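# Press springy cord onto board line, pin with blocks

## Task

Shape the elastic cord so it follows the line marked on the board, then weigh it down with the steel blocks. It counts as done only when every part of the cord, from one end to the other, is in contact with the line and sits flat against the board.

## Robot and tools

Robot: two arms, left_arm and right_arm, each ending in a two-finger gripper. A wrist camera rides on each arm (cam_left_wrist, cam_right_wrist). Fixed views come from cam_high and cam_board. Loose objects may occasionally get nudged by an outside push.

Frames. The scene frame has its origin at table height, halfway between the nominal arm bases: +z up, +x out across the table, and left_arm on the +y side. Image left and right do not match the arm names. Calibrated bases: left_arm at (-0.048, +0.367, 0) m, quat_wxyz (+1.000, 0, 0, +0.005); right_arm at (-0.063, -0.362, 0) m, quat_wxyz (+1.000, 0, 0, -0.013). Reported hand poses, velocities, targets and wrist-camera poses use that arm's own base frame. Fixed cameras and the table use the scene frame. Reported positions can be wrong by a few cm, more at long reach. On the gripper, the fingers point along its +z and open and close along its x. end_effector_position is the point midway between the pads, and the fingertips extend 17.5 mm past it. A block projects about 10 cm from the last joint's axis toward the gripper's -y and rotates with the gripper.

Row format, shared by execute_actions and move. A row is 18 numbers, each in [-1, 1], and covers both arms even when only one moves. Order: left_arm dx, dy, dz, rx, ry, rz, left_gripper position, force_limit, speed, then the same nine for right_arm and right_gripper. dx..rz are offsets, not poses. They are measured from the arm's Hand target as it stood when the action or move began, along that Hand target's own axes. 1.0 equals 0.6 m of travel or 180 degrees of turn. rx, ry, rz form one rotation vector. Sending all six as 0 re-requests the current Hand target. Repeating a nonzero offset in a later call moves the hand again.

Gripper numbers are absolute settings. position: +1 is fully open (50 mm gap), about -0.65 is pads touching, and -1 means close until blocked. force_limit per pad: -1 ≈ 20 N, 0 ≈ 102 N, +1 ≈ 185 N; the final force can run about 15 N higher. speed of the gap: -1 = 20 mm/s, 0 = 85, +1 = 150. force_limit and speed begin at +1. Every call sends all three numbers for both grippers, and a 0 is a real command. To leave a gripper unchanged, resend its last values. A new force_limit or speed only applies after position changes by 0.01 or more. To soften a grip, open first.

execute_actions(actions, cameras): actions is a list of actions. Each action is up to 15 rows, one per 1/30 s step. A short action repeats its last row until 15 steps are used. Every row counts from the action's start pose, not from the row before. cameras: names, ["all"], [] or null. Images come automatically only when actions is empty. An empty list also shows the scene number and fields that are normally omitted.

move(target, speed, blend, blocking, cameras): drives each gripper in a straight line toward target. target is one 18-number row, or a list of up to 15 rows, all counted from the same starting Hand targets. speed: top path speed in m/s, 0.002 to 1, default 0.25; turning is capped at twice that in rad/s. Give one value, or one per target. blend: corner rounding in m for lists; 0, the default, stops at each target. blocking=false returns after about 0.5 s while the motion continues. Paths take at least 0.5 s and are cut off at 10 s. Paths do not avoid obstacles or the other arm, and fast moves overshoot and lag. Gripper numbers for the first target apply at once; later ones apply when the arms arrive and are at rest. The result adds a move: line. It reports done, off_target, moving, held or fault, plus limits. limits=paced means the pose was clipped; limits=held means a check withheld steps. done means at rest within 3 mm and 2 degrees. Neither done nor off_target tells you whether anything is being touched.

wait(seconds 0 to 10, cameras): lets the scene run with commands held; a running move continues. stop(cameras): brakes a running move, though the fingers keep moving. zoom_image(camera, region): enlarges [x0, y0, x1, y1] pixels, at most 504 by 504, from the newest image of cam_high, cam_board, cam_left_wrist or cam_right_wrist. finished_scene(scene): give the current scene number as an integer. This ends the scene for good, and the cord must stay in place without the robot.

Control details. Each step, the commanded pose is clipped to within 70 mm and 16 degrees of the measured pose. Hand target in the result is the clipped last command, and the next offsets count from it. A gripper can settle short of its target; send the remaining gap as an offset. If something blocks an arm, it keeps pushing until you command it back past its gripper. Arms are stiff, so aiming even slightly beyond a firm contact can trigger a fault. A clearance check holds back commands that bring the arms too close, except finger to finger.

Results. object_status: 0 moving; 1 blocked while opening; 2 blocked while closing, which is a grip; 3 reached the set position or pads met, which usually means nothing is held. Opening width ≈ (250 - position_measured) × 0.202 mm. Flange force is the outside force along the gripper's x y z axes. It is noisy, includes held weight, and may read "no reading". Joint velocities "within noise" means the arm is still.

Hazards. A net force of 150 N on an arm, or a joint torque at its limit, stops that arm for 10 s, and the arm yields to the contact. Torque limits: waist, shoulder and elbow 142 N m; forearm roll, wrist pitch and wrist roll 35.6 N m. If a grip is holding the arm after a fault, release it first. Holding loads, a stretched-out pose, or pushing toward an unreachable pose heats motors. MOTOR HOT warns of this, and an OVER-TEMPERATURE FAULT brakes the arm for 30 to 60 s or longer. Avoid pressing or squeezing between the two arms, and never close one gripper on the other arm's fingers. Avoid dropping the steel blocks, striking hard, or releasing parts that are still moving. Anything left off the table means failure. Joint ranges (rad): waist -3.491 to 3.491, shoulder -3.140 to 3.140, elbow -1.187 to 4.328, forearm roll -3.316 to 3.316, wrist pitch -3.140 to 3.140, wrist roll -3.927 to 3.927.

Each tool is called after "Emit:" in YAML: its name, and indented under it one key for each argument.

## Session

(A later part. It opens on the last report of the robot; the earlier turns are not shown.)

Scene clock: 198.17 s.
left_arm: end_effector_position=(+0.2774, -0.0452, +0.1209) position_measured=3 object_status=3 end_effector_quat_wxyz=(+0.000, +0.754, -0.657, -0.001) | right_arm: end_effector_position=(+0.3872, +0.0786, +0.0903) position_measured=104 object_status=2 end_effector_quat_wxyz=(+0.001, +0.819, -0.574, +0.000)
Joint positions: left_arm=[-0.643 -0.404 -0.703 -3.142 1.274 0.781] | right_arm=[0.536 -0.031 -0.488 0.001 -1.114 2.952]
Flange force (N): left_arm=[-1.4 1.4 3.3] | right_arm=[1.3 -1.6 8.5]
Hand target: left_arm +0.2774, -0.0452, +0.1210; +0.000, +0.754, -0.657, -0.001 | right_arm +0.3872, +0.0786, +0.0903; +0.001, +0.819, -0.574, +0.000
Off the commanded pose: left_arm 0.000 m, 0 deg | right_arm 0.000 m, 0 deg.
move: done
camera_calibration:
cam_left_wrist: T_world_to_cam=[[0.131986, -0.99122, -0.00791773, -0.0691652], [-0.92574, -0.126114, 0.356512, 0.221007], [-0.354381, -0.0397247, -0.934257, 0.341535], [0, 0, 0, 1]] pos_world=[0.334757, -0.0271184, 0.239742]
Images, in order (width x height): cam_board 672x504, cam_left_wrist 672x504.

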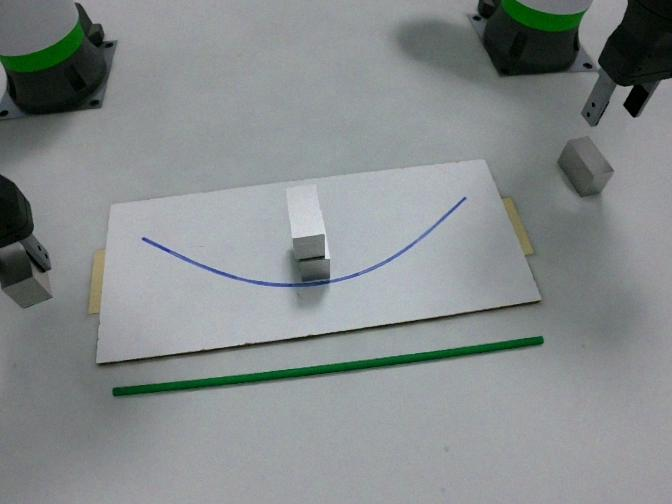

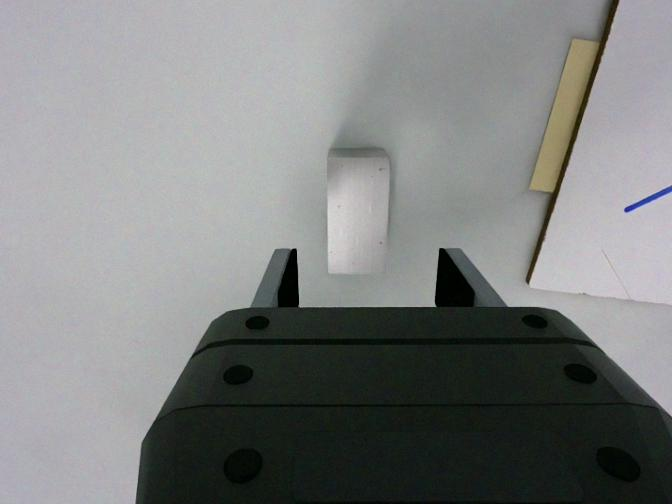

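Emit:
move:
  target: [0.467,-0.274,0.04,0,0,-0.452,1,-0.5,-0.6,0,0,0,0,0,0,-1,-0.5,-0.6]
  speed: 0.4
  cameras: ["cam_board","cam_left_wrist"]

Scene clock: 214.13 s.
left_arm: end_effector_position=(+0.4789, -0.2999, +0.0962) position_measured=3 object_status=3 end_effector_quat_wxyz=(-0.001, +1.000, -0.006, -0.001) | right_arm: end_effector_position=(+0.3872, +0.0786, +0.0903) position_measured=104 object_status=2 end_effector_quat_wxyz=(+0.001, +0.819, -0.574, +0.000)
Joint positions: left_arm=[-0.792 0.374 0.003 -3.142 1.202 2.35] | right_arm=[0.536 -0.031 -0.488 0.001 -1.114 2.952]
Flange force (N): left_arm=[-1.0 -1.8 2.8] | right_arm=[1.3 -1.9 8.5]
Hand target: left_arm +0.4789, -0.3000, +0.0962; -0.001, +1.000, -0.006, -0.001 | right_arm +0.3872, +0.0786, +0.0903; +0.001, +0.819, -0.574, +0.000
Off the commanded pose: left_arm 0.000 m, 0 deg | right_arm 0.000 m, 0 deg.
move: done
camera_calibration:
cam_left_wrist: T_world_to_cam=[[0.999803, -0.0183168, -0.00770243, -0.472301], [-0.0144117, -0.935311, 0.353532, -0.294644], [-0.0136798, -0.353352, -0.935391, 0.122636], [0, 0, 0, 1]] pos_world=[0.469639, -0.240901, 0.215241]
Images, in order (width x height): cam_board 672x504, cam_left_wrist 672x504.

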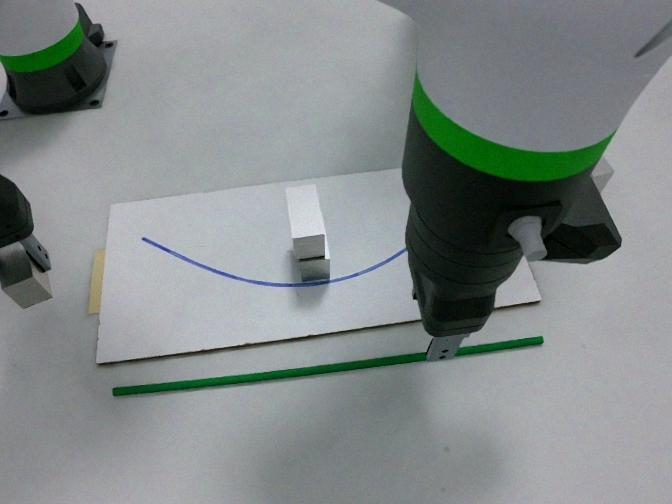

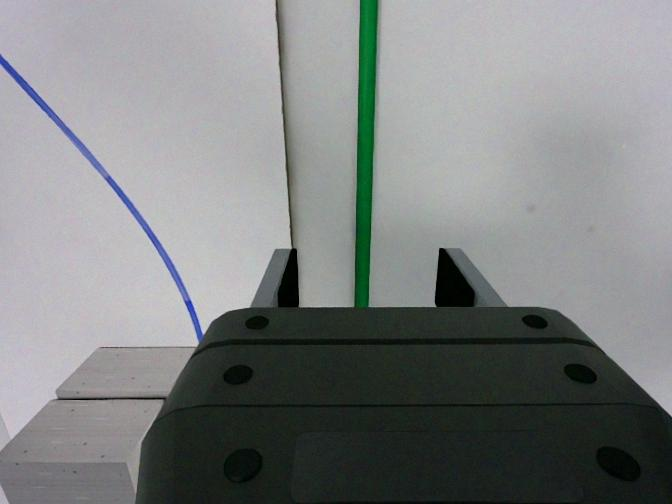

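Emit:
move:
  target:
    - [0,0,0.1253,0,0,0,1,-0.5,-0.6,0,0,0,0,0,0,-1,-0.5,-0.6]
    - [0,0,0.1253,0,0,0,-1,-0.7,-0.6,0,0,0,0,0,0,-1,-0.5,-0.6]
    - [0,0,0.03,0,0,0,-1,-0.7,-0.6,0,0,0,0,0,0,-1,-0.5,-0.6]
    - [-0.155,0.0067,0.05,0,0,-0.0067,-1,-0.7,-0.6,0,0,0,0,0,0,-1,-0.5,-0.6]
  speed: 0.2
  cameras: ["cam_board","cam_left_wrist","cam_high"]

Scene clock: 232.13 s.
left_arm: end_effector_position=(+0.3858, -0.3028, +0.0663) position_measured=216 object_status=2 end_effector_quat_wxyz=(-0.001, +1.000, +0.004, -0.001) | right_arm: end_effector_position=(+0.3872, +0.0786, +0.0903) position_measured=104 object_status=2 end_effector_quat_wxyz=(+0.001, +0.819, -0.574, +0.000)
Joint positions: left_arm=[-0.933 0.233 -0.259 -3.141 1.081 2.513] | right_arm=[0.536 -0.031 -0.488 0.001 -1.114 2.952]
Flange force (N): left_arm=[-1.6 -2.0 3.1] | right_arm=[1.1 -0.9 9.1]
Hand target: left_arm +0.3858, -0.3028, +0.0663; -0.001, +1.000, +0.004, -0.001 | right_arm +0.3872, +0.0786, +0.0903; +0.001, +0.819, -0.574, +0.000
Off the commanded pose: left_arm 0.000 m, 0 deg | right_arm 0.000 m, 0 deg.
move: done
camera_calibration:
cam_left_wrist: T_world_to_cam=[[0.999967, 0.00272671, -0.0076353, -0.373257], [0.00524978, -0.935425, 0.353486, -0.295644], [-0.00617839, -0.353515, -0.935409, 0.0894628], [0, 0, 0, 1]] pos_world=[0.37535, -0.243909, 0.185341]
Images, in order (width x height): cam_high 672x504, cam_board 672x504, cam_left_wrist 672x504.

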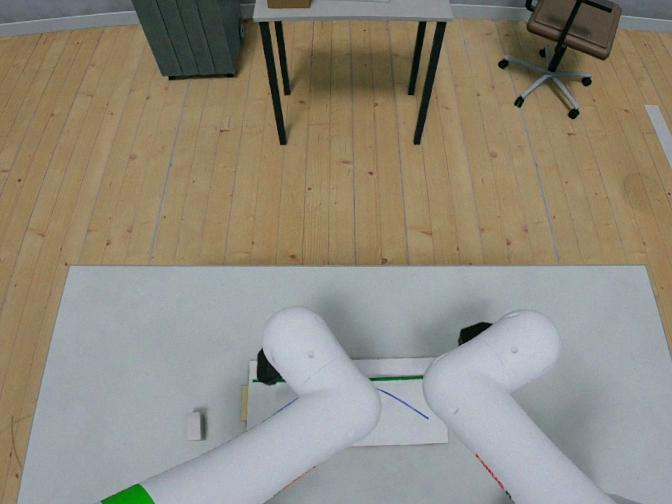

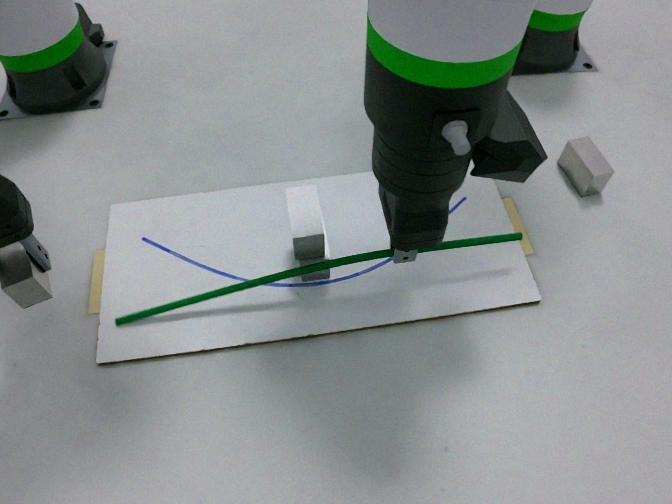

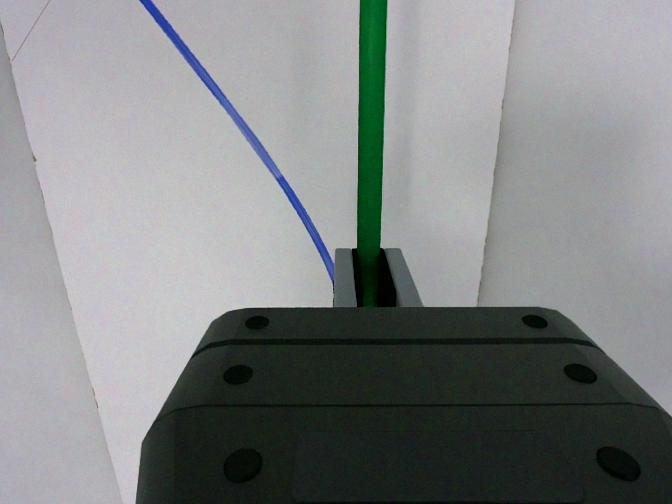

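Emit:
move:
  target:
    - [0,0,0.0647,0,0,0,-1,-0.7,-0.6,0,0,0,0,0,0,-1,-0.5,-0.6]
    - [0,0,0.0647,0,0,0,1,-0.7,-0.6,0,0,0,0,0,0,-1,-0.5,-0.6]
    - [0,0,-0.1,0,0,0,1,-0.7,-0.6,0,0,0,0,0,0,-1,-0.5,-0.6]
  speed: 0.2
  cameras: ["cam_board","cam_left_wrist"]

Scene clock: 239.83 s.
left_arm: end_effector_position=(+0.3859, -0.3029, +0.1263) position_measured=3 object_status=3 end_effector_quat_wxyz=(-0.001, +1.000, +0.004, -0.001) | right_arm: end_effector_position=(+0.3872, +0.0786, +0.0903) position_measured=104 object_status=2 end_effector_quat_wxyz=(+0.001, +0.819, -0.574, +0.000)
Joint positions: left_arm=[-0.934 0.172 -0.18 -3.141 1.222 2.513] | right_arm=[0.536 -0.031 -0.488 0.001 -1.114 2.952]
Flange force (N): left_arm=[-1.2 -1.9 2.9] | right_arm=[0.7 -0.8 9.1]
Hand target: left_arm +0.3859, -0.3029, +0.1263; -0.001, +1.000, +0.004, -0.001 | right_arm +0.3872, +0.0786, +0.0903; +0.001, +0.819, -0.574, +0.000
Off the commanded pose: left_arm 0.000 m, 0 deg | right_arm 0.000 m, 0 deg.
move: done
camera_calibration:
cam_left_wrist: T_world_to_cam=[[0.999967, 0.00272671, -0.0076353, -0.372799], [0.00524978, -0.935425, 0.353486, -0.317041], [-0.00617839, -0.353515, -0.935409, 0.145517], [0, 0, 0, 1]] pos_world=[0.37535, -0.244109, 0.245341]
Images, in order (width x height): cam_board 672x504, cam_left_wrist 672x504.

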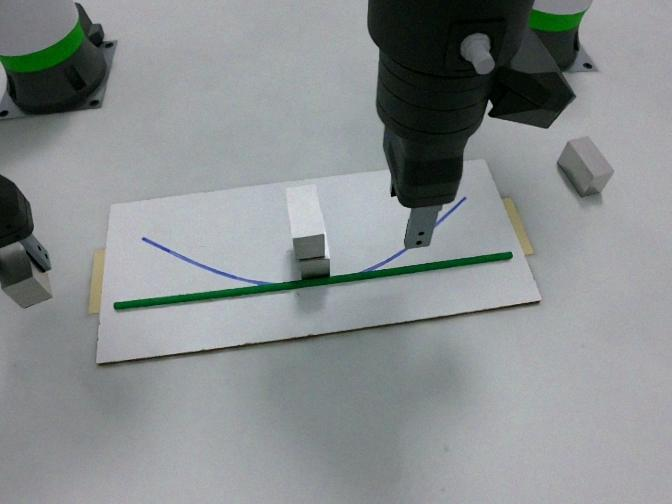

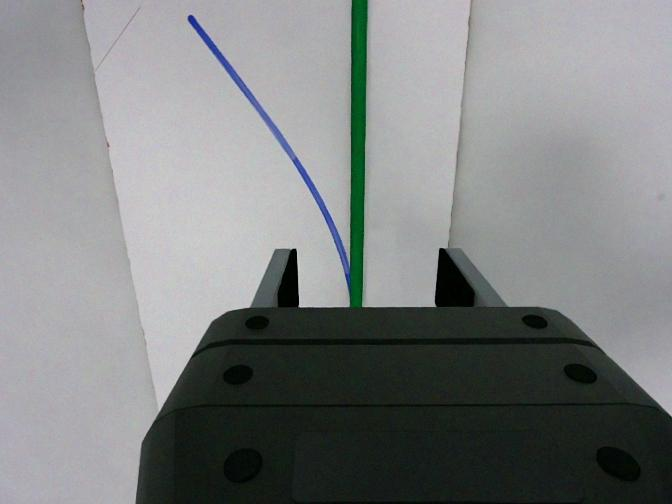

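Emit:
move:
  target:
    - [-0.1717,-0.431,0.03,0,0,0.453,1,-0.5,-0.6,0,0,0,0,0,0,-1,-0.5,-0.6]
    - [-0.1717,-0.431,0.16,0,0,0.453,1,-0.5,-0.6,0,0,0,0,0,0,-1,-0.5,-0.6]
    - [-0.1717,-0.431,0.16,0,0,0.453,-1,-0.5,-0.6,0,0,0,0,0,0,-1,-0.5,-0.6]
    - [-0.1717,-0.431,0.04,0,0,0.453,-1,-0.5,-0.6,0,0,0,0,0,0,-1,-0.5,-0.6]
  speed: [0.4,0.15,0.15,0.3]
  cameras: ["cam_board","cam_left_wrist"]

Scene clock: 254.97 s.
left_arm: end_effector_position=(+0.2806, -0.0451, +0.1029) position_measured=104 object_status=2 end_effector_quat_wxyz=(+0.000, +0.760, -0.650, -0.001) | right_arm: end_effector_position=(+0.3872, +0.0786, +0.0903) position_measured=104 object_status=2 end_effector_quat_wxyz=(+0.001, +0.819, -0.574, +0.000)
Joint positions: left_arm=[-0.635 -0.374 -0.729 -3.142 1.219 0.791] | right_arm=[0.536 -0.031 -0.488 0.001 -1.114 2.952]
Flange force (N): left_arm=[-2.1 1.3 8.4] | right_arm=[0.7 -1.5 8.8]
Hand target: left_arm +0.2806, -0.0451, +0.1030; +0.000, +0.760, -0.650, -0.001 | right_arm +0.3872, +0.0786, +0.0903; +0.001, +0.819, -0.574, +0.000
Off the commanded pose: left_arm 0.000 m, 0 deg | right_arm 0.000 m, 0 deg.
move: done
camera_calibration:
cam_left_wrist: T_world_to_cam=[[0.149798, -0.988684, -0.00799975, -0.0745246], [-0.923347, -0.142782, 0.356433, 0.228924], [-0.353542, -0.0460064, -0.934287, 0.325312], [0, 0, 0, 1]] pos_world=[0.337552, -0.0260284, 0.221742]
Images, in order (width x height): cam_board 672x504, cam_left_wrist 672x504.

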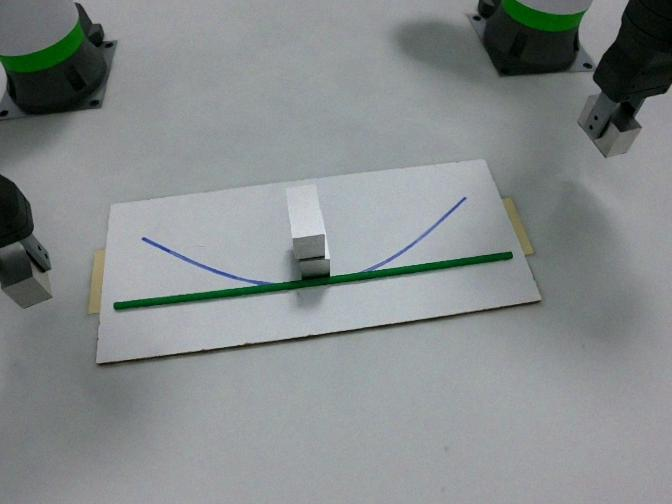

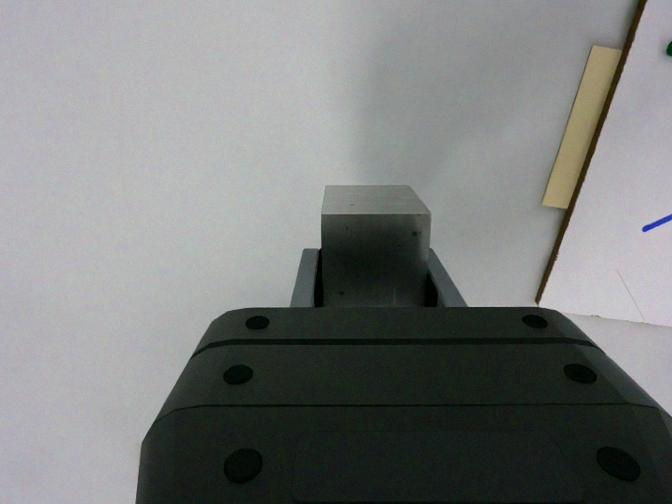

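Emit:
move:
  target:
    - [0.142,-0.1046,0,0,0,0.525,-1,-0.5,-0.6,-0.0446,-0.068,-0.02,0,0,0.55,-1,-0.5,-0.6]
    - [0.284,-0.2093,0,0,0,-0.951,-1,-0.5,-0.6,-0.0892,-0.1367,-0.02,0,0,-0.9006,-1,-0.5,-0.6]
  speed: 0.5
  blend: 0.02
  cameras: ["cam_board","cam_left_wrist","cam_right_wrist"]

Scene clock: 279.40 s.
left_arm: end_effector_position=(+0.4312, -0.1939, +0.1025) position_measured=104 object_status=2 end_effector_quat_wxyz=(-0.001, +0.706, +0.708, +0.000) | right_arm: end_effector_position=(+0.4461, +0.1568, +0.1022) position_measured=104 object_status=2 end_effector_quat_wxyz=(+0.000, +0.695, +0.719, -0.001)
Joint positions: left_arm=[-0.701 0.151 -0.264 -3.142 1.158 -2.438] | right_arm=[0.617 0.151 -0.265 0.001 -1.156 -0.583]
Flange force (N): left_arm=[1.7 -1.7 8.6] | right_arm=[-0.1 0.4 8.8]
Hand target: left_arm +0.4312, -0.1939, +0.1024; -0.001, +0.706, +0.708, +0.000 | right_arm +0.4461, +0.1568, +0.1022; +0.000, +0.695, +0.719, -0.001
Off the commanded pose: left_arm 0.000 m, 0 deg | right_arm 0.000 m, 0 deg.
move: done
camera_calibration:
cam_left_wrist: T_world_to_cam=[[0.00357889, 0.999985, -0.00422238, 0.20406], [0.935416, -0.00185498, 0.353544, -0.426929], [0.353531, -0.00521498, -0.935408, 0.0744482], [0, 0, 0, 1]] pos_world=[0.372307, -0.20446, 0.221439]
cam_right_wrist: T_world_to_cam=[[-0.0370909, 0.999246, -0.0114648, -0.133307], [0.943695, 0.0387983, 0.328533, -0.445325], [0.32873, 0.00136631, -0.944423, 0.0793144], [0, 0, 0, 1]] pos_world=[0.389233, 0.150376, 0.219682]
Images, in order (width x height): cam_board 672x504, cam_left_wrist 672x504, cam_right_wrist 672x504.

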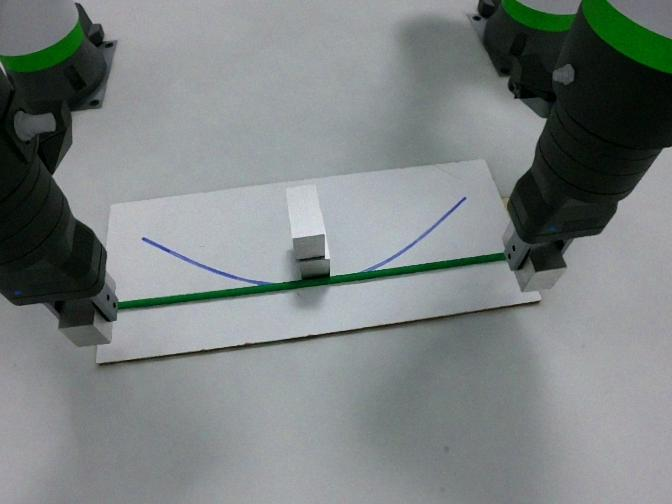

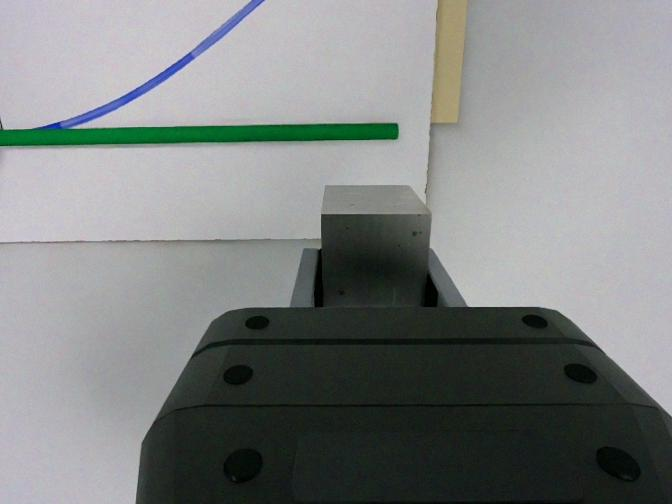

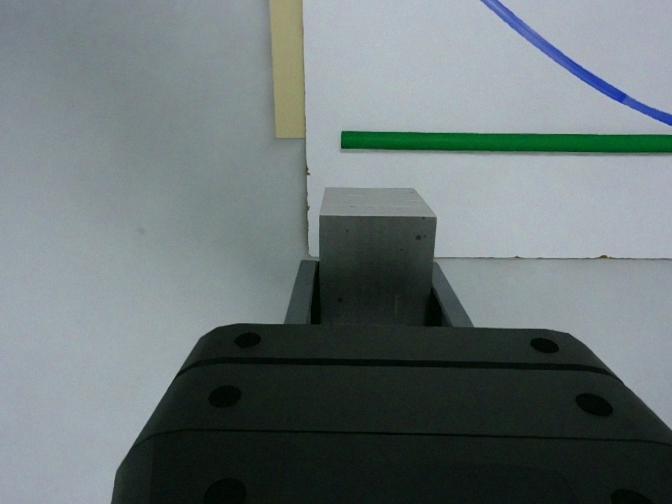

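Emit:
move:
  target:
    - [0.0932,-0.052,0,0,0,0,-1,-0.5,-0.6,0,0,0,0,0,0,-1,-0.5,-0.6]
    - [0.0932,-0.052,0.108,0,0,0,-1,-0.5,-0.6,0,0,0,0,0,0,-1,-0.5,-0.6]
    - [0.0532,-0.052,0.108,0,0,0,-1,-0.5,-0.6,0,0,0,0,0,0,-1,-0.5,-0.6]
    - [0.0932,-0.052,0.108,0,0,0,-1,-0.5,-0.6,0,0,0,0,0,0,-1,-0.5,-0.6]
    - [0.0932,-0.052,0,0,0,0,-1,-0.5,-0.6,0,0,0,0,0,0,-1,-0.5,-0.6]
    - [0,0,0,0,0,0,-1,-0.5,-0.6,0,0,0,0,0,0,-1,-0.5,-0.6]
  speed: [0.3,0.2,0.06,0.2,0.3,0.3]
  cameras: ["cam_board","cam_left_wrist","cam_right_wrist"]

Scene clock: 292.10 s.
left_arm: end_effector_position=(+0.3990, -0.1430, +0.0380) position_measured=104 object_status=2 end_effector_quat_wxyz=(-0.007, +0.708, +0.706, +0.003) | right_arm: end_effector_position=(+0.4461, +0.1568, +0.1022) position_measured=104 object_status=2 end_effector_quat_wxyz=(+0.000, +0.695, +0.719, -0.001)
Joint positions: left_arm=[-0.661 0.121 -0.472 -3.15 0.99 -2.48] | right_arm=[0.617 0.151 -0.265 0.001 -1.156 -0.583]
Flange force (N): left_arm=[0.2 -1.7 8.2] | right_arm=[-0.6 1.5 8.3]
Flange force when the fault began (N): left_arm=[140.2 -18.0 -40.1]
Hand target: left_arm +0.3990, -0.1430, +0.0380; -0.007, +0.708, +0.706, +0.003 (not the last commanded pose) | right_arm +0.4461, +0.1568, +0.1022; +0.000, +0.695, +0.719, -0.001
Tool commands: left_gripper/position=-1.0 left_gripper/force_limit=-0.498039 left_gripper/speed=-0.6 right_gripper/position=-1.0 right_gripper/force_limit=-0.5 right_gripper/speed=-0.6
Off the commanded pose: left_arm 0.088 m, 1 deg | right_arm 0.000 m, 0 deg.
FORCE FAULT: contact force on the left arm reached its limit, and that arm stopped. The contact can be on any part of that arm, not only on its tool. That arm's remaining commands of this call were not run. That arm is still stopped at the end of this call. That arm stays stopped for about 10 more seconds. Until then a move that you send moves the other arm only, and its call returns only when the move has ended. Once the stop has ended, the next robot result says so. If the stop ends while you think or write, that arm runs what you send next, counted from a new Hand target: where the arm stands when the stop ends. While its stop runs, that arm takes no new command, but its gripper still runs the gripper command that each later call begins with. Until it ends, the stop uses up actions while you think or wait. An arm that is not stopped still takes commands.
move: fault (left_arm); path passed 2 of 6 targets
camera_calibration:
cam_left_wrist: T_world_to_cam=[[0.00976778, 0.999928, 0.00699508, 0.15005], [0.936722, -0.011598, 0.349881, -0.375735], [0.349937, 0.00313488, -0.936768, 0.0285239], [0, 0, 0, 1]] pos_world=[0.340512, -0.154486, 0.157133]
cam_right_wrist: T_world_to_cam=[[-0.0370905, 0.999246, -0.0114665, -0.133307], [0.943685, 0.0387985, 0.328563, -0.445327], [0.328761, 0.00136587, -0.944412, 0.0793002], [0, 0, 0, 1]] pos_world=[0.389233, 0.150376, 0.219682]
Images, in order (width x height): cam_board 672x504, cam_left_wrist 672x504, cam_right_wrist 672x504.

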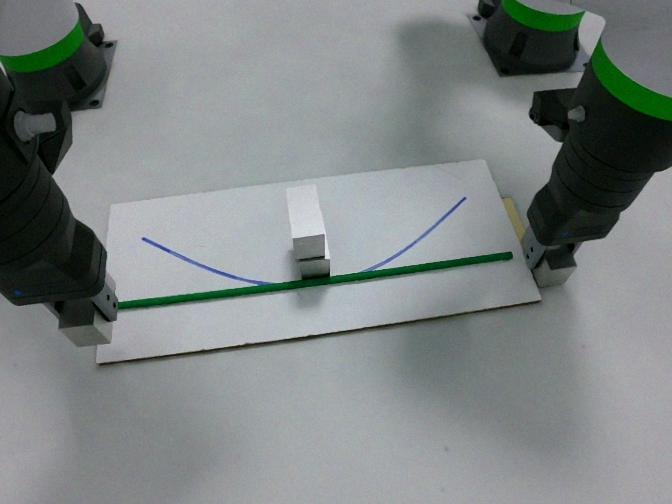

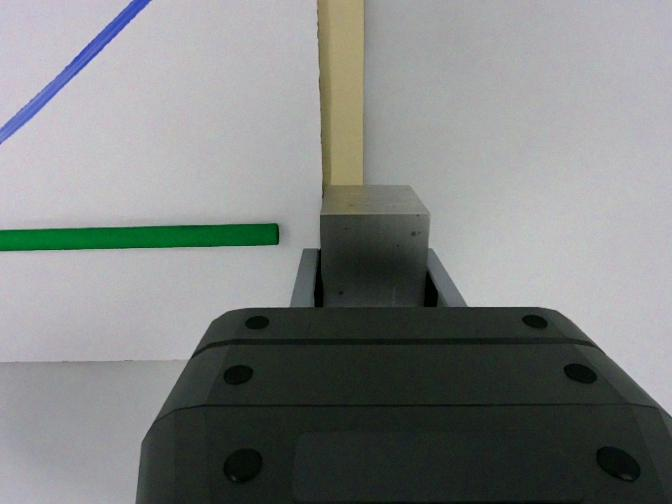

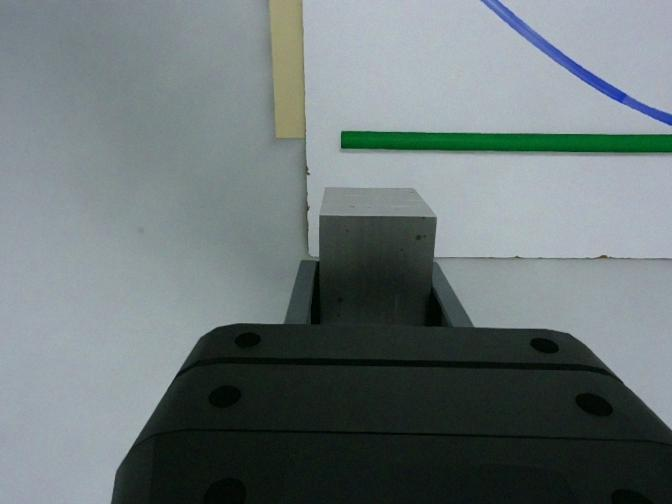

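Emit:
wait:
  seconds: 8

Emit:
execute_actions:
  actions:
    - [[0,0,0,0,0,0,-1,-0.5,-0.6,0,0,0,0,0,0,-1,-0.5,-0.6]]

Scene clock: 304.77 s.
left_arm: end_effector_position=(+0.3990, -0.1430, +0.0380) position_measured=104 object_status=2 end_effector_quat_wxyz=(-0.007, +0.708, +0.706, +0.003) | right_arm: end_effector_position=(+0.4461, +0.1568, +0.1022) position_measured=104 object_status=2 end_effector_quat_wxyz=(+0.000, +0.695, +0.719, -0.001)
Joint positions: left_arm=[-0.661 0.121 -0.472 -3.15 0.99 -2.48] | right_arm=[0.617 0.151 -0.265 0.001 -1.156 -0.583]
Flange force (N): left_arm=[1.9 -1.2 7.9] | right_arm=[-0.2 1.1 8.6]
Hand target: left_arm +0.3990, -0.1430, +0.0380; -0.007, +0.708, +0.706, +0.003 (not the last commanded pose) | right_arm +0.4461, +0.1568, +0.1022; +0.000, +0.695, +0.719, -0.001
Tool commands: left_gripper/position=-1.0 left_gripper/force_limit=-0.498039 left_gripper/speed=-0.6 right_gripper/position=-1.0 right_gripper/force_limit=-0.5 right_gripper/speed=-0.6
Off the commanded pose: left_arm 0.088 m, 1 deg | right_arm 0.000 m, 0 deg.
FORCE FAULT, CONTINUED: the left arm's stop, for the force fault that an earlier result reported, is over. The rest of the stop counts as 20 of the actions that you can send in this scene. During its stop the left arm's controller moved it back a little. That arm's target is now where it stood when the stop ended, not its last command. That arm accepts commands again.
wait: 8.00 s; at rest from the start

Scene clock: 305.47 s.
left_arm: end_effector_position=(+0.3990, -0.1430, +0.0380) position_measured=104 object_status=2 end_effector_quat_wxyz=(-0.007, +0.708, +0.706, +0.003) | right_arm: end_effector_position=(+0.4461, +0.1568, +0.1022) position_measured=104 object_status=2 end_effector_quat_wxyz=(+0.000, +0.695, +0.719, -0.001)
Joint positions: left_arm=[-0.661 0.121 -0.472 -3.15 0.99 -2.48] | right_arm=[0.617 0.151 -0.265 0.001 -1.156 -0.583]
Flange force (N): left_arm=[1.4 -1.0 7.5] | right_arm=[-0.2 1.3 8.7]
Hand target: left_arm +0.3990, -0.1430, +0.0380; -0.007, +0.708, +0.706, +0.003 | right_arm +0.4461, +0.1568, +0.1022; +0.000, +0.695, +0.719, -0.001
Off the commanded pose: left_arm 0.000 m, 0 deg | right_arm 0.000 m, 0 deg.

Emit:
move:
  target:
    - [0,0,-0.1,-0.0,0,0,-1,-0.5,-0.6,0,0,0.0953,0,0,0,-1,-0.5,-0.6]
  speed: 0.1

Emit:
move:
  target:
    - [0,0,0,-0.0,0,0,-1,-0.5,-0.6,0,0,0.0025,0,0,0,-1,-0.5,-0.6]
  speed: 0.05

Emit:
move:
  target:
    - [0,0,0,-0.0,0,0,-1,-0.5,-0.6,0,0,0.0017,0,0,0,-1,-0.5,-0.6]
  speed: 0.05

Emit:
move:
  target:
    - [0,0,0,-0.0,0,0,-1,-0.5,-0.6,0,0,0.0017,0,0,0,-1,-0.5,-0.6]
  speed: 0.05

Scene clock: 314.57 s.
left_arm: end_effector_position=(+0.3993, -0.1437, +0.0980) position_measured=104 object_status=2 end_effector_quat_wxyz=(-0.007, +0.708, +0.706, +0.003) | right_arm: end_effector_position=(+0.4461, +0.1568, +0.0450) position_measured=104 object_status=2 end_effector_quat_wxyz=(+0.000, +0.695, +0.719, -0.001)
Joint positions: left_arm=[-0.662 0.043 -0.397 -3.149 1.143 -2.48] | right_arm=[0.617 0.218 -0.334 0.001 -1.019 -0.583]
Flange force (N): left_arm=[1.4 -2.2 8.4] | right_arm=[0.0 0.9 8.8]
Hand target: left_arm +0.3993, -0.1437, +0.0980; -0.007, +0.708, +0.706, +0.003 | right_arm +0.4461, +0.1567, +0.0451; +0.000, +0.695, +0.719, -0.001
Off the commanded pose: left_arm 0.000 m, 0 deg | right_arm 0.000 m, 0 deg.
move: done

Scene clock: 315.27 s.
left_arm: end_effector_position=(+0.3993, -0.1437, +0.0980) position_measured=104 object_status=2 end_effector_quat_wxyz=(-0.007, +0.708, +0.706, +0.003) | right_arm: end_effector_position=(+0.4461, +0.1567, +0.0436) position_measured=104 object_status=2 end_effector_quat_wxyz=(+0.000, +0.695, +0.719, -0.001)
Joint positions: left_arm=[-0.662 0.043 -0.397 -3.149 1.143 -2.48] | right_arm=[0.617 0.22 -0.336 0.001 -1.015 -0.583]
Flange force (N): left_arm=[1.9 -1.4 8.8] | right_arm=[-0.1 1.6 8.6]
Hand target: left_arm +0.3993, -0.1437, +0.0980; -0.007, +0.708, +0.706, +0.003 | right_arm +0.4461, +0.1567, +0.0436; +0.000, +0.695, +0.719, -0.001
Off the commanded pose: left_arm 0.000 m, 0 deg | right_arm 0.000 m, 0 deg.
move: done

Scene clock: 315.97 s.
left_arm: end_effector_position=(+0.3993, -0.1437, +0.0980) position_measured=104 object_status=2 end_effector_quat_wxyz=(-0.007, +0.708, +0.706, +0.003) | right_arm: end_effector_position=(+0.4461, +0.1567, +0.0425) position_measured=104 object_status=2 end_effector_quat_wxyz=(+0.000, +0.695, +0.719, -0.001)
Joint positions: left_arm=[-0.662 0.043 -0.397 -3.149 1.143 -2.48] | right_arm=[0.617 0.222 -0.337 0.001 -1.013 -0.583]
Flange force (N): left_arm=[1.7 -1.5 8.4] | right_arm=[-0.5 0.8 8.6]
Hand target: left_arm +0.3993, -0.1437, +0.0980; -0.007, +0.708, +0.706, +0.003 | right_arm +0.4461, +0.1567, +0.0425; +0.000, +0.695, +0.719, -0.001
Off the commanded pose: left_arm 0.000 m, 0 deg | right_arm 0.000 m, 0 deg.
move: done

Scene clock: 316.67 s.
left_arm: end_effector_position=(+0.3993, -0.1437, +0.0980) position_measured=104 object_status=2 end_effector_quat_wxyz=(-0.007, +0.708, +0.706, +0.003) | right_arm: end_effector_position=(+0.4461, +0.1567, +0.0415) position_measured=104 object_status=2 end_effector_quat_wxyz=(+0.000, +0.695, +0.719, -0.001)
Joint positions: left_arm=[-0.662 0.043 -0.397 -3.149 1.143 -2.48] | right_arm=[0.617 0.223 -0.338 0.001 -1.01 -0.583]
Flange force (N): left_arm=[1.1 -2.0 8.5] | right_arm=[-0.5 1.2 8.7]
Hand target: left_arm +0.3993, -0.1437, +0.0980; -0.007, +0.708, +0.706, +0.003 | right_arm +0.4461, +0.1567, +0.0415; +0.000, +0.695, +0.719, -0.001
Off the commanded pose: left_arm 0.000 m, 0 deg | right_arm 0.000 m, 0 deg.
move: done

Emit:
move:
  target:
    - [0,0,0,-0.0,0,0,-1,-0.5,-0.6,0,0,0.0017,0,0,0,-1,-0.5,-0.6]
  speed: 0.05

Emit:
move:
  target:
    - [0,0,0,-0.0,0,0,-1,-0.5,-0.6,0,0,0.0017,0,0,0,-1,-0.5,-0.6]
  speed: 0.05

Emit:
move:
  target:
    - [0,0,0,-0.0,0,0,-1,-0.5,-0.6,0,0,0.0017,0,0,0,-1,-0.5,-0.6]
  speed: 0.05
  cameras: ["cam_right_wrist","cam_board","cam_left_wrist"]

Scene clock: 322.90 s.
left_arm: end_effector_position=(+0.3993, -0.1437, +0.0980) position_measured=104 object_status=2 end_effector_quat_wxyz=(-0.007, +0.708, +0.706, +0.003) | right_arm: end_effector_position=(+0.4461, +0.1567, +0.0405) position_measured=104 object_status=2 end_effector_quat_wxyz=(+0.000, +0.695, +0.719, -0.001)
Joint positions: left_arm=[-0.662 0.043 -0.397 -3.149 1.143 -2.48] | right_arm=[0.617 0.225 -0.339 0.001 -1.008 -0.583]
Flange force (N): left_arm=[1.5 -1.1 8.6] | right_arm=[-0.1 1.0 8.8]
Hand target: left_arm +0.3993, -0.1437, +0.0980; -0.007, +0.708, +0.706, +0.003 | right_arm +0.4461, +0.1567, +0.0405; +0.000, +0.695, +0.719, -0.001
Off the commanded pose: left_arm 0.000 m, 0 deg | right_arm 0.000 m, 0 deg.
move: done

Scene clock: 323.60 s.
left_arm: end_effector_position=(+0.3993, -0.1437, +0.0980) position_measured=104 object_status=2 end_effector_quat_wxyz=(-0.007, +0.708, +0.706, +0.003) | right_arm: end_effector_position=(+0.4461, +0.1567, +0.0395) position_measured=104 object_status=2 end_effector_quat_wxyz=(+0.000, +0.695, +0.719, -0.001)
Joint positions: left_arm=[-0.662 0.043 -0.397 -3.149 1.143 -2.48] | right_arm=[0.617 0.226 -0.34 0.001 -1.005 -0.583]
Flange force (N): left_arm=[1.7 -1.2 8.3] | right_arm=[-0.6 1.5 8.6]
Hand target: left_arm +0.3993, -0.1437, +0.0980; -0.007, +0.708, +0.706, +0.003 | right_arm +0.4461, +0.1567, +0.0395; +0.000, +0.695, +0.719, -0.001
Off the commanded pose: left_arm 0.000 m, 0 deg | right_arm 0.000 m, 0 deg.
move: done

Scene clock: 324.30 s.
left_arm: end_effector_position=(+0.3993, -0.1437, +0.0980) position_measured=104 object_status=2 end_effector_quat_wxyz=(-0.007, +0.708, +0.706, +0.003) | right_arm: end_effector_position=(+0.4461, +0.1567, +0.0385) position_measured=104 object_status=2 end_effector_quat_wxyz=(+0.000, +0.695, +0.719, -0.001)
Joint positions: left_arm=[-0.662 0.043 -0.397 -3.149 1.143 -2.48] | right_arm=[0.617 0.227 -0.341 0.001 -1.003 -0.583]
Flange force (N): left_arm=[1.4 -1.2 8.3] | right_arm=[-0.1 1.5 8.7]
Hand target: left_arm +0.3993, -0.1437, +0.0980; -0.007, +0.708, +0.706, +0.003 | right_arm +0.4461, +0.1567, +0.0385; +0.000, +0.695, +0.719, -0.001
Off the commanded pose: left_arm 0.000 m, 0 deg | right_arm 0.000 m, 0 deg.
move: done
camera_calibration:
cam_left_wrist: T_world_to_cam=[[0.00976778, 0.999928, 0.00699508, 0.150427], [0.936722, -0.011598, 0.349881, -0.397018], [0.349937, 0.00313488, -0.936768, 0.0846275], [0, 0, 0, 1]] pos_world=[0.340812, -0.155286, 0.217133]
cam_right_wrist: T_world_to_cam=[[-0.0370905, 0.999246, -0.0114665, -0.133941], [0.943685, 0.0387985, 0.328563, -0.4243], [0.328761, 0.00136587, -0.944412, 0.0191742], [0, 0, 0, 1]] pos_world=[0.389133, 0.150276, 0.155982]
Images, in order (width x height): cam_board 672x504, cam_left_wrist 672x504, cam_right_wrist 672x504.

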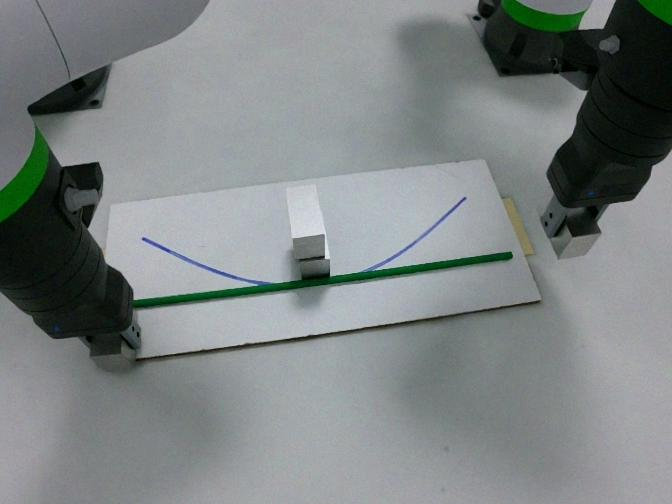

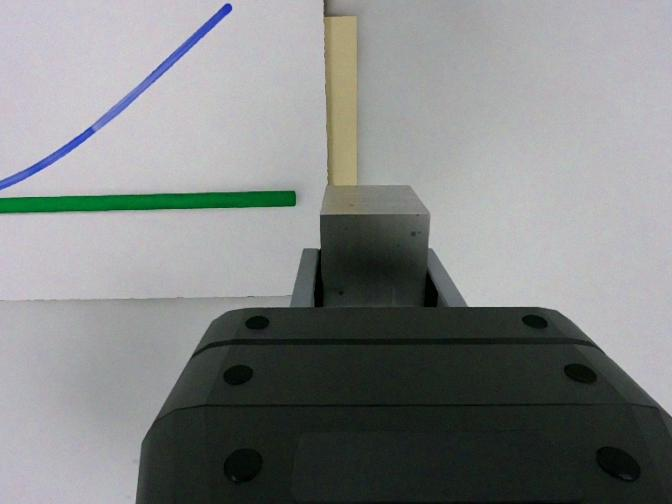

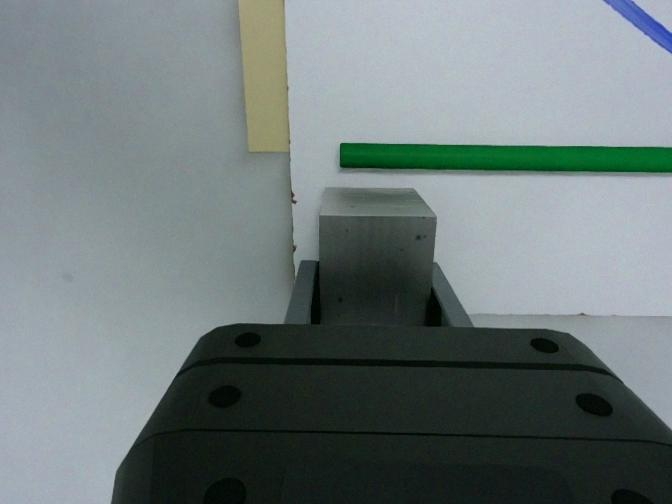

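Emit:
move:
  target:
    - [0.0128,0,0.0958,-0.0018,-0.0045,-0.0009,-1,-0.5,-0.6,0,0,0,0,0,0,-1,-0.5,-0.6]
    - [-0.0313,0,0.0958,-0.0018,-0.0045,-0.0009,-1,-0.5,-0.6,0,0,0,0,0,0,-1,-0.5,-0.6]
    - [0.005,0,0.0958,-0.0018,-0.0045,-0.0009,-1,-0.5,-0.6,0,0,0,0,0,0,-1,-0.5,-0.6]
  speed: [0.15,0.05,0.15]
  cameras: ["cam_board","cam_left_wrist","cam_right_wrist"]

Scene clock: 335.03 s.
left_arm: end_effector_position=(+0.3990, -0.1400, +0.0406) position_measured=104 object_status=2 end_effector_quat_wxyz=(+0.000, +0.707, +0.707, +0.000) | right_arm: end_effector_position=(+0.4461, +0.1567, +0.0385) position_measured=104 object_status=2 end_effector_quat_wxyz=(+0.000, +0.695, +0.719, -0.001)
Joint positions: left_arm=[-0.649 0.107 -0.478 -3.141 0.985 -2.494] | right_arm=[0.617 0.227 -0.341 0.001 -1.003 -0.583]
Flange force (N): left_arm=[1.4 -1.1 7.9] | right_arm=[-0.6 1.3 8.6]
Hand target: left_arm +0.3990, -0.1400, +0.0406; +0.000, +0.707, +0.707, +0.000 | right_arm +0.4461, +0.1567, +0.0385; +0.000, +0.695, +0.719, -0.001
Off the commanded pose: left_arm 0.000 m, 0 deg | right_arm 0.000 m, 0 deg.
move: done
camera_calibration:
cam_left_wrist: T_world_to_cam=[[0.00701438, 0.99995, -0.00709681, 0.148796], [0.934714, -0.0040346, 0.355377, -0.374978], [0.355331, -0.00912624, -0.934696, 0.0268823], [0, 0, 0, 1]] pos_world=[0.339901, -0.150056, 0.159441]
cam_right_wrist: T_world_to_cam=[[-0.0370905, 0.999246, -0.0114665, -0.133941], [0.943685, 0.0387985, 0.328563, -0.4243], [0.328761, 0.00136587, -0.944412, 0.0191742], [0, 0, 0, 1]] pos_world=[0.389133, 0.150276, 0.155982]
Images, in order (width x height): cam_board 672x504, cam_left_wrist 672x504, cam_right_wrist 672x504.

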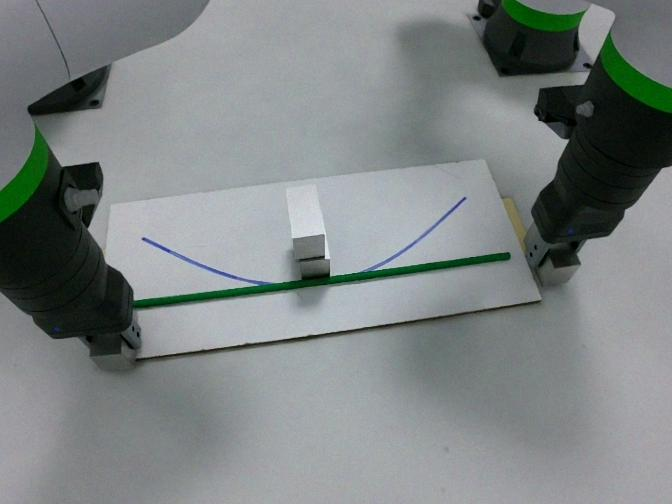

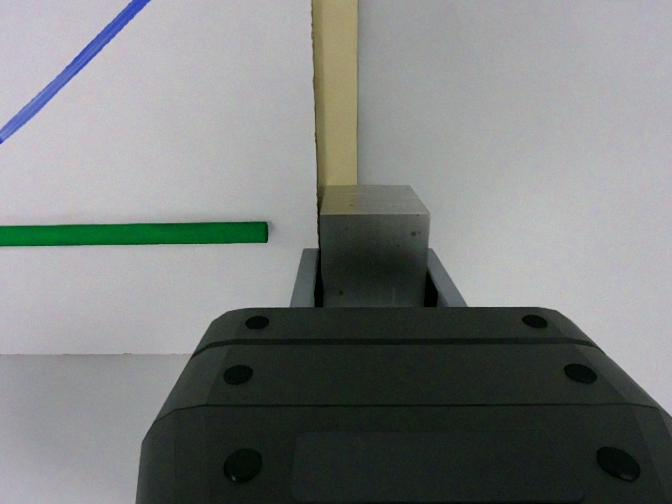

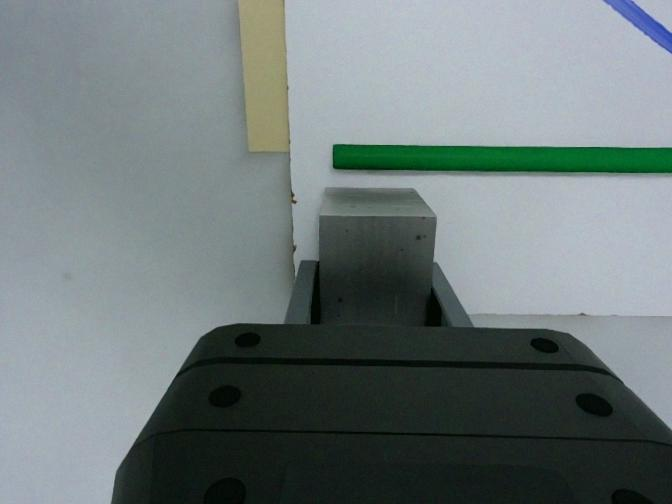

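Emit:
move:
  target:
    - [0,0,-0.07,0,0,0,-1,-0.5,-0.6,0,0,0,0,0,0,-1,-0.5,-0.6]
    - [-0.09,0.0537,-0.07,0,0,0,-1,-0.5,-0.6,0.0067,0,0,0,0,0,-1,-0.5,-0.6]
    - [-0.09,0.0537,0.001,0,0,0,-1,-0.5,-0.6,0.0067,0,0,0,0,0,-1,-0.5,-0.6]
    - [-0.0827,-0.0107,0.001,0,0,-0.0667,-1,-0.5,-0.6,0,-0.0642,0,0,0,0.0667,-1,-0.5,-0.6]
    - [-0.083,-0.0623,0.001,0,0,-0.1333,-1,-0.5,-0.6,0,-0.116,0,0,0,0.133,-1,-0.5,-0.6]
  speed: [0.2,0.2,0.2,0.08,0.06]
  cameras: ["cam_board","cam_left_wrist","cam_right_wrist"]

Scene clock: 349.77 s.
left_arm: end_effector_position=(+0.3616, -0.1898, +0.0401) position_measured=104 object_status=2 end_effector_quat_wxyz=(+0.000, +0.545, +0.838, +0.000) | right_arm: end_effector_position=(+0.3765, +0.1543, +0.0385) position_measured=104 object_status=2 end_effector_quat_wxyz=(+0.000, +0.829, +0.559, +0.000)
Joint positions: left_arm=[-0.807 0.072 -0.518 -3.141 0.98 -1.917] | right_arm=[0.715 0.073 -0.522 0.001 -0.977 -1.098]
Flange force (N): left_arm=[2.2 -1.1 7.8] | right_arm=[0.3 1.6 9.1]
Hand target: left_arm +0.3616, -0.1898, +0.0401; +0.000, +0.545, +0.838, +0.000 | right_arm +0.3765, +0.1543, +0.0385; +0.000, +0.829, +0.560, +0.000
Off the commanded pose: left_arm 0.000 m, 0 deg | right_arm 0.000 m, 0 deg.
move: done
camera_calibration:
cam_left_wrist: T_world_to_cam=[[-0.400282, 0.916364, -0.00711555, 0.330177], [0.855732, 0.376553, 0.354868, -0.239196], [0.327868, 0.135958, -0.934889, 0.0767028], [0, 0, 0, 1]] pos_world=[0.311704, -0.222921, 0.158941]
cam_right_wrist: T_world_to_cam=[[0.371549, 0.928342, -0.0114912, -0.277124], [0.878121, -0.347377, 0.328987, -0.274349], [0.301421, -0.132326, -0.944264, 0.0729777], [0, 0, 0, 1]] pos_world=[0.32188, 0.17162, 0.155983]
Images, in order (width x height): cam_board 672x504, cam_left_wrist 672x504, cam_right_wrist 672x504.

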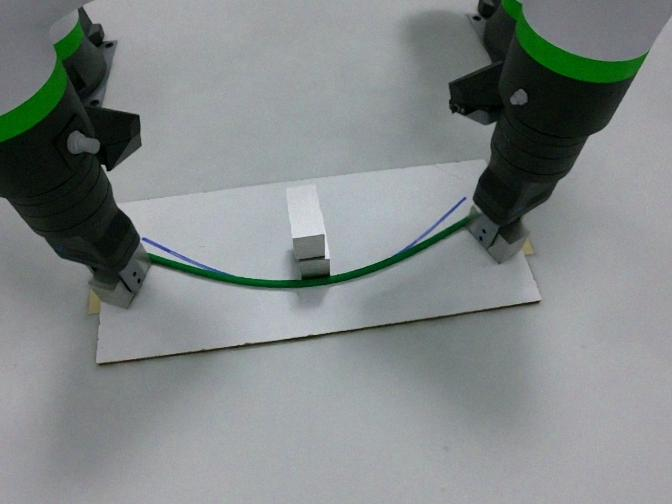

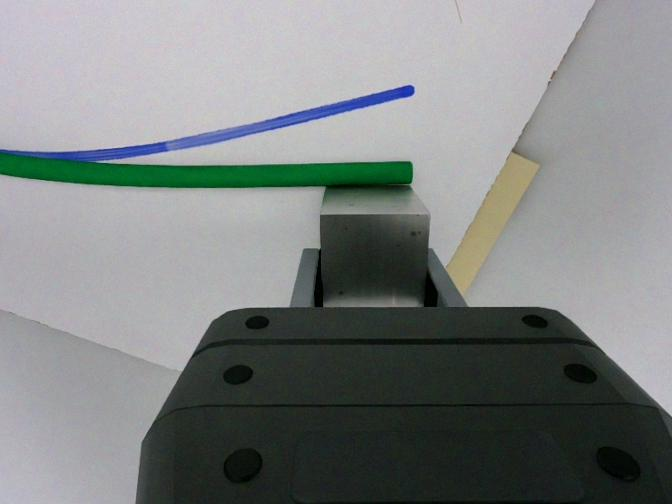

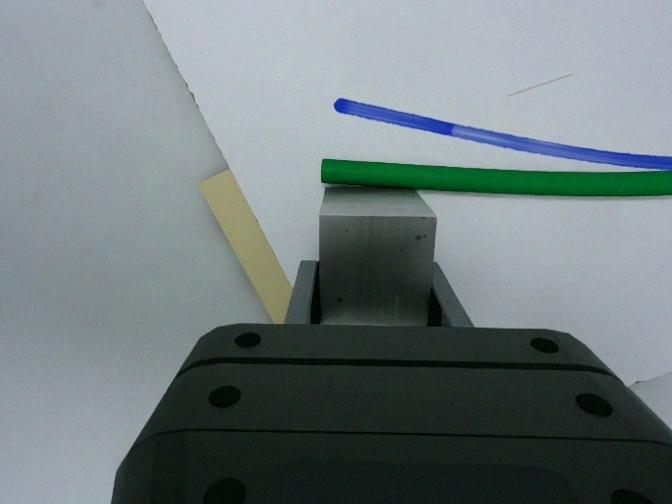

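Emit:
move:
  target: [0.0127,-0.0518,0,0,0,-0.0667,-1,-0.5,-0.6,-0.0108,-0.048,0,0,0,0.0667,-1,-0.5,-0.6]
  speed: 0.06
  cameras: ["cam_board","cam_left_wrist","cam_right_wrist"]

Emit:
zoom_image:
  camera: "cam_board"
  region: [100, 170, 500, 310]

Scene clock: 358.23 s.
left_arm: end_effector_position=(+0.3301, -0.1954, +0.0401) position_measured=104 object_status=2 end_effector_quat_wxyz=(+0.000, +0.454, +0.891, +0.000) | right_arm: end_effector_position=(+0.3474, +0.1591, +0.0385) position_measured=104 object_status=2 end_effector_quat_wxyz=(+0.000, +0.883, +0.470, +0.000)
Joint positions: left_arm=[-0.88 0.01 -0.583 -3.141 0.977 -1.635] | right_arm=[0.777 0.01 -0.588 0.001 -0.974 -1.37]
Flange force (N): left_arm=[2.4 0.6 7.8] | right_arm=[1.0 1.6 9.1]
Hand target: left_arm +0.3301, -0.1954, +0.0401; +0.000, +0.454, +0.891, +0.000 | right_arm +0.3474, +0.1591, +0.0385; +0.000, +0.883, +0.470, +0.000
Off the commanded pose: left_arm 0.000 m, 0 deg | right_arm 0.000 m, 0 deg.
move: done
camera_calibration:
cam_left_wrist: T_world_to_cam=[[-0.582174, 0.813034, -0.0070474, 0.362571], [0.758751, 0.546378, 0.354638, -0.144908], [0.292183, 0.201114, -0.934977, 0.112298], [0, 0, 0, 1]] pos_world=[0.288216, -0.238192, 0.158941]
cam_right_wrist: T_world_to_cam=[[0.556597, 0.830703, -0.0115099, -0.319434], [0.786578, -0.522472, 0.329116, -0.18738], [0.267384, -0.192239, -0.944219, 0.103673], [0, 0, 0, 1]] pos_world=[0.297464, 0.187384, 0.155884]
Images, in order (width x height): cam_board 672x504, cam_left_wrist 672x504, cam_right_wrist 672x504.

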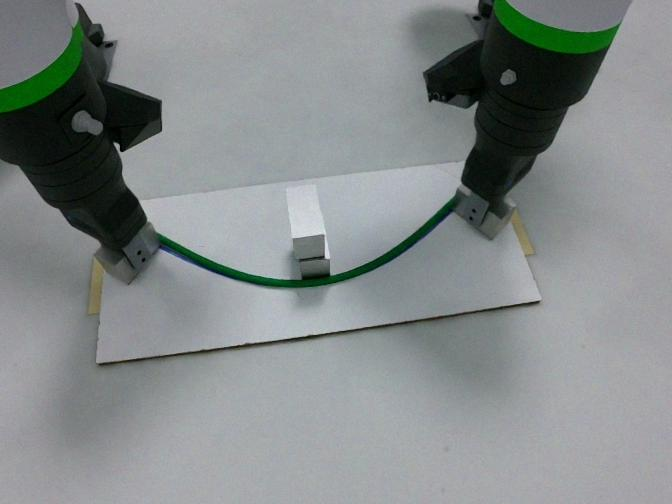

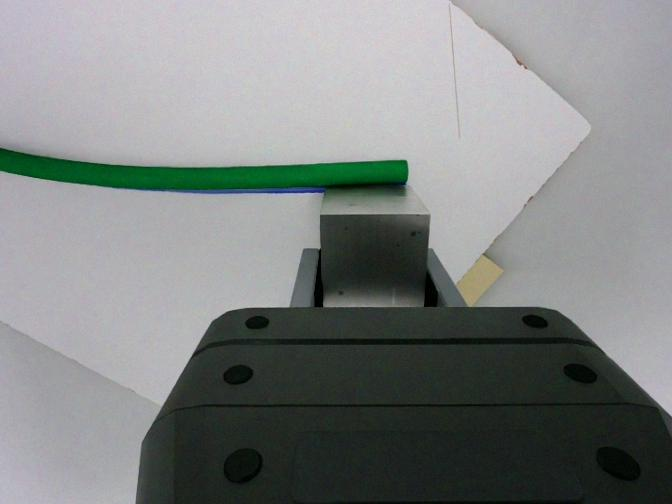

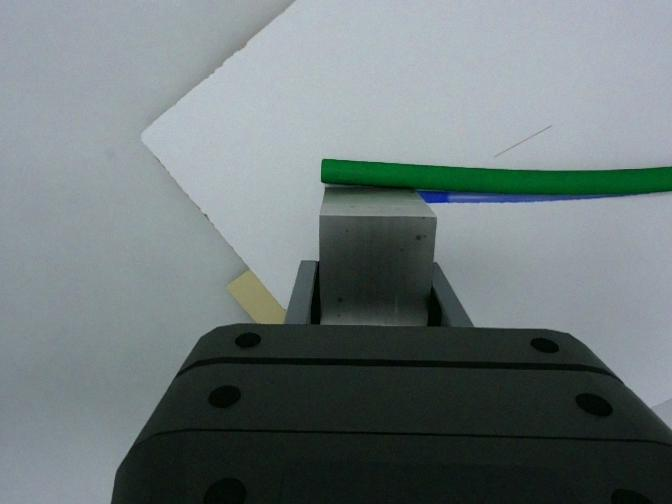

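Scaled by 1.260.

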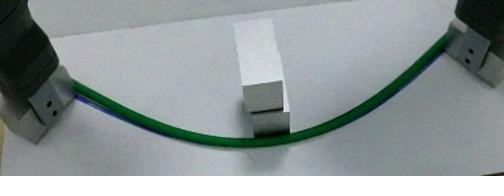

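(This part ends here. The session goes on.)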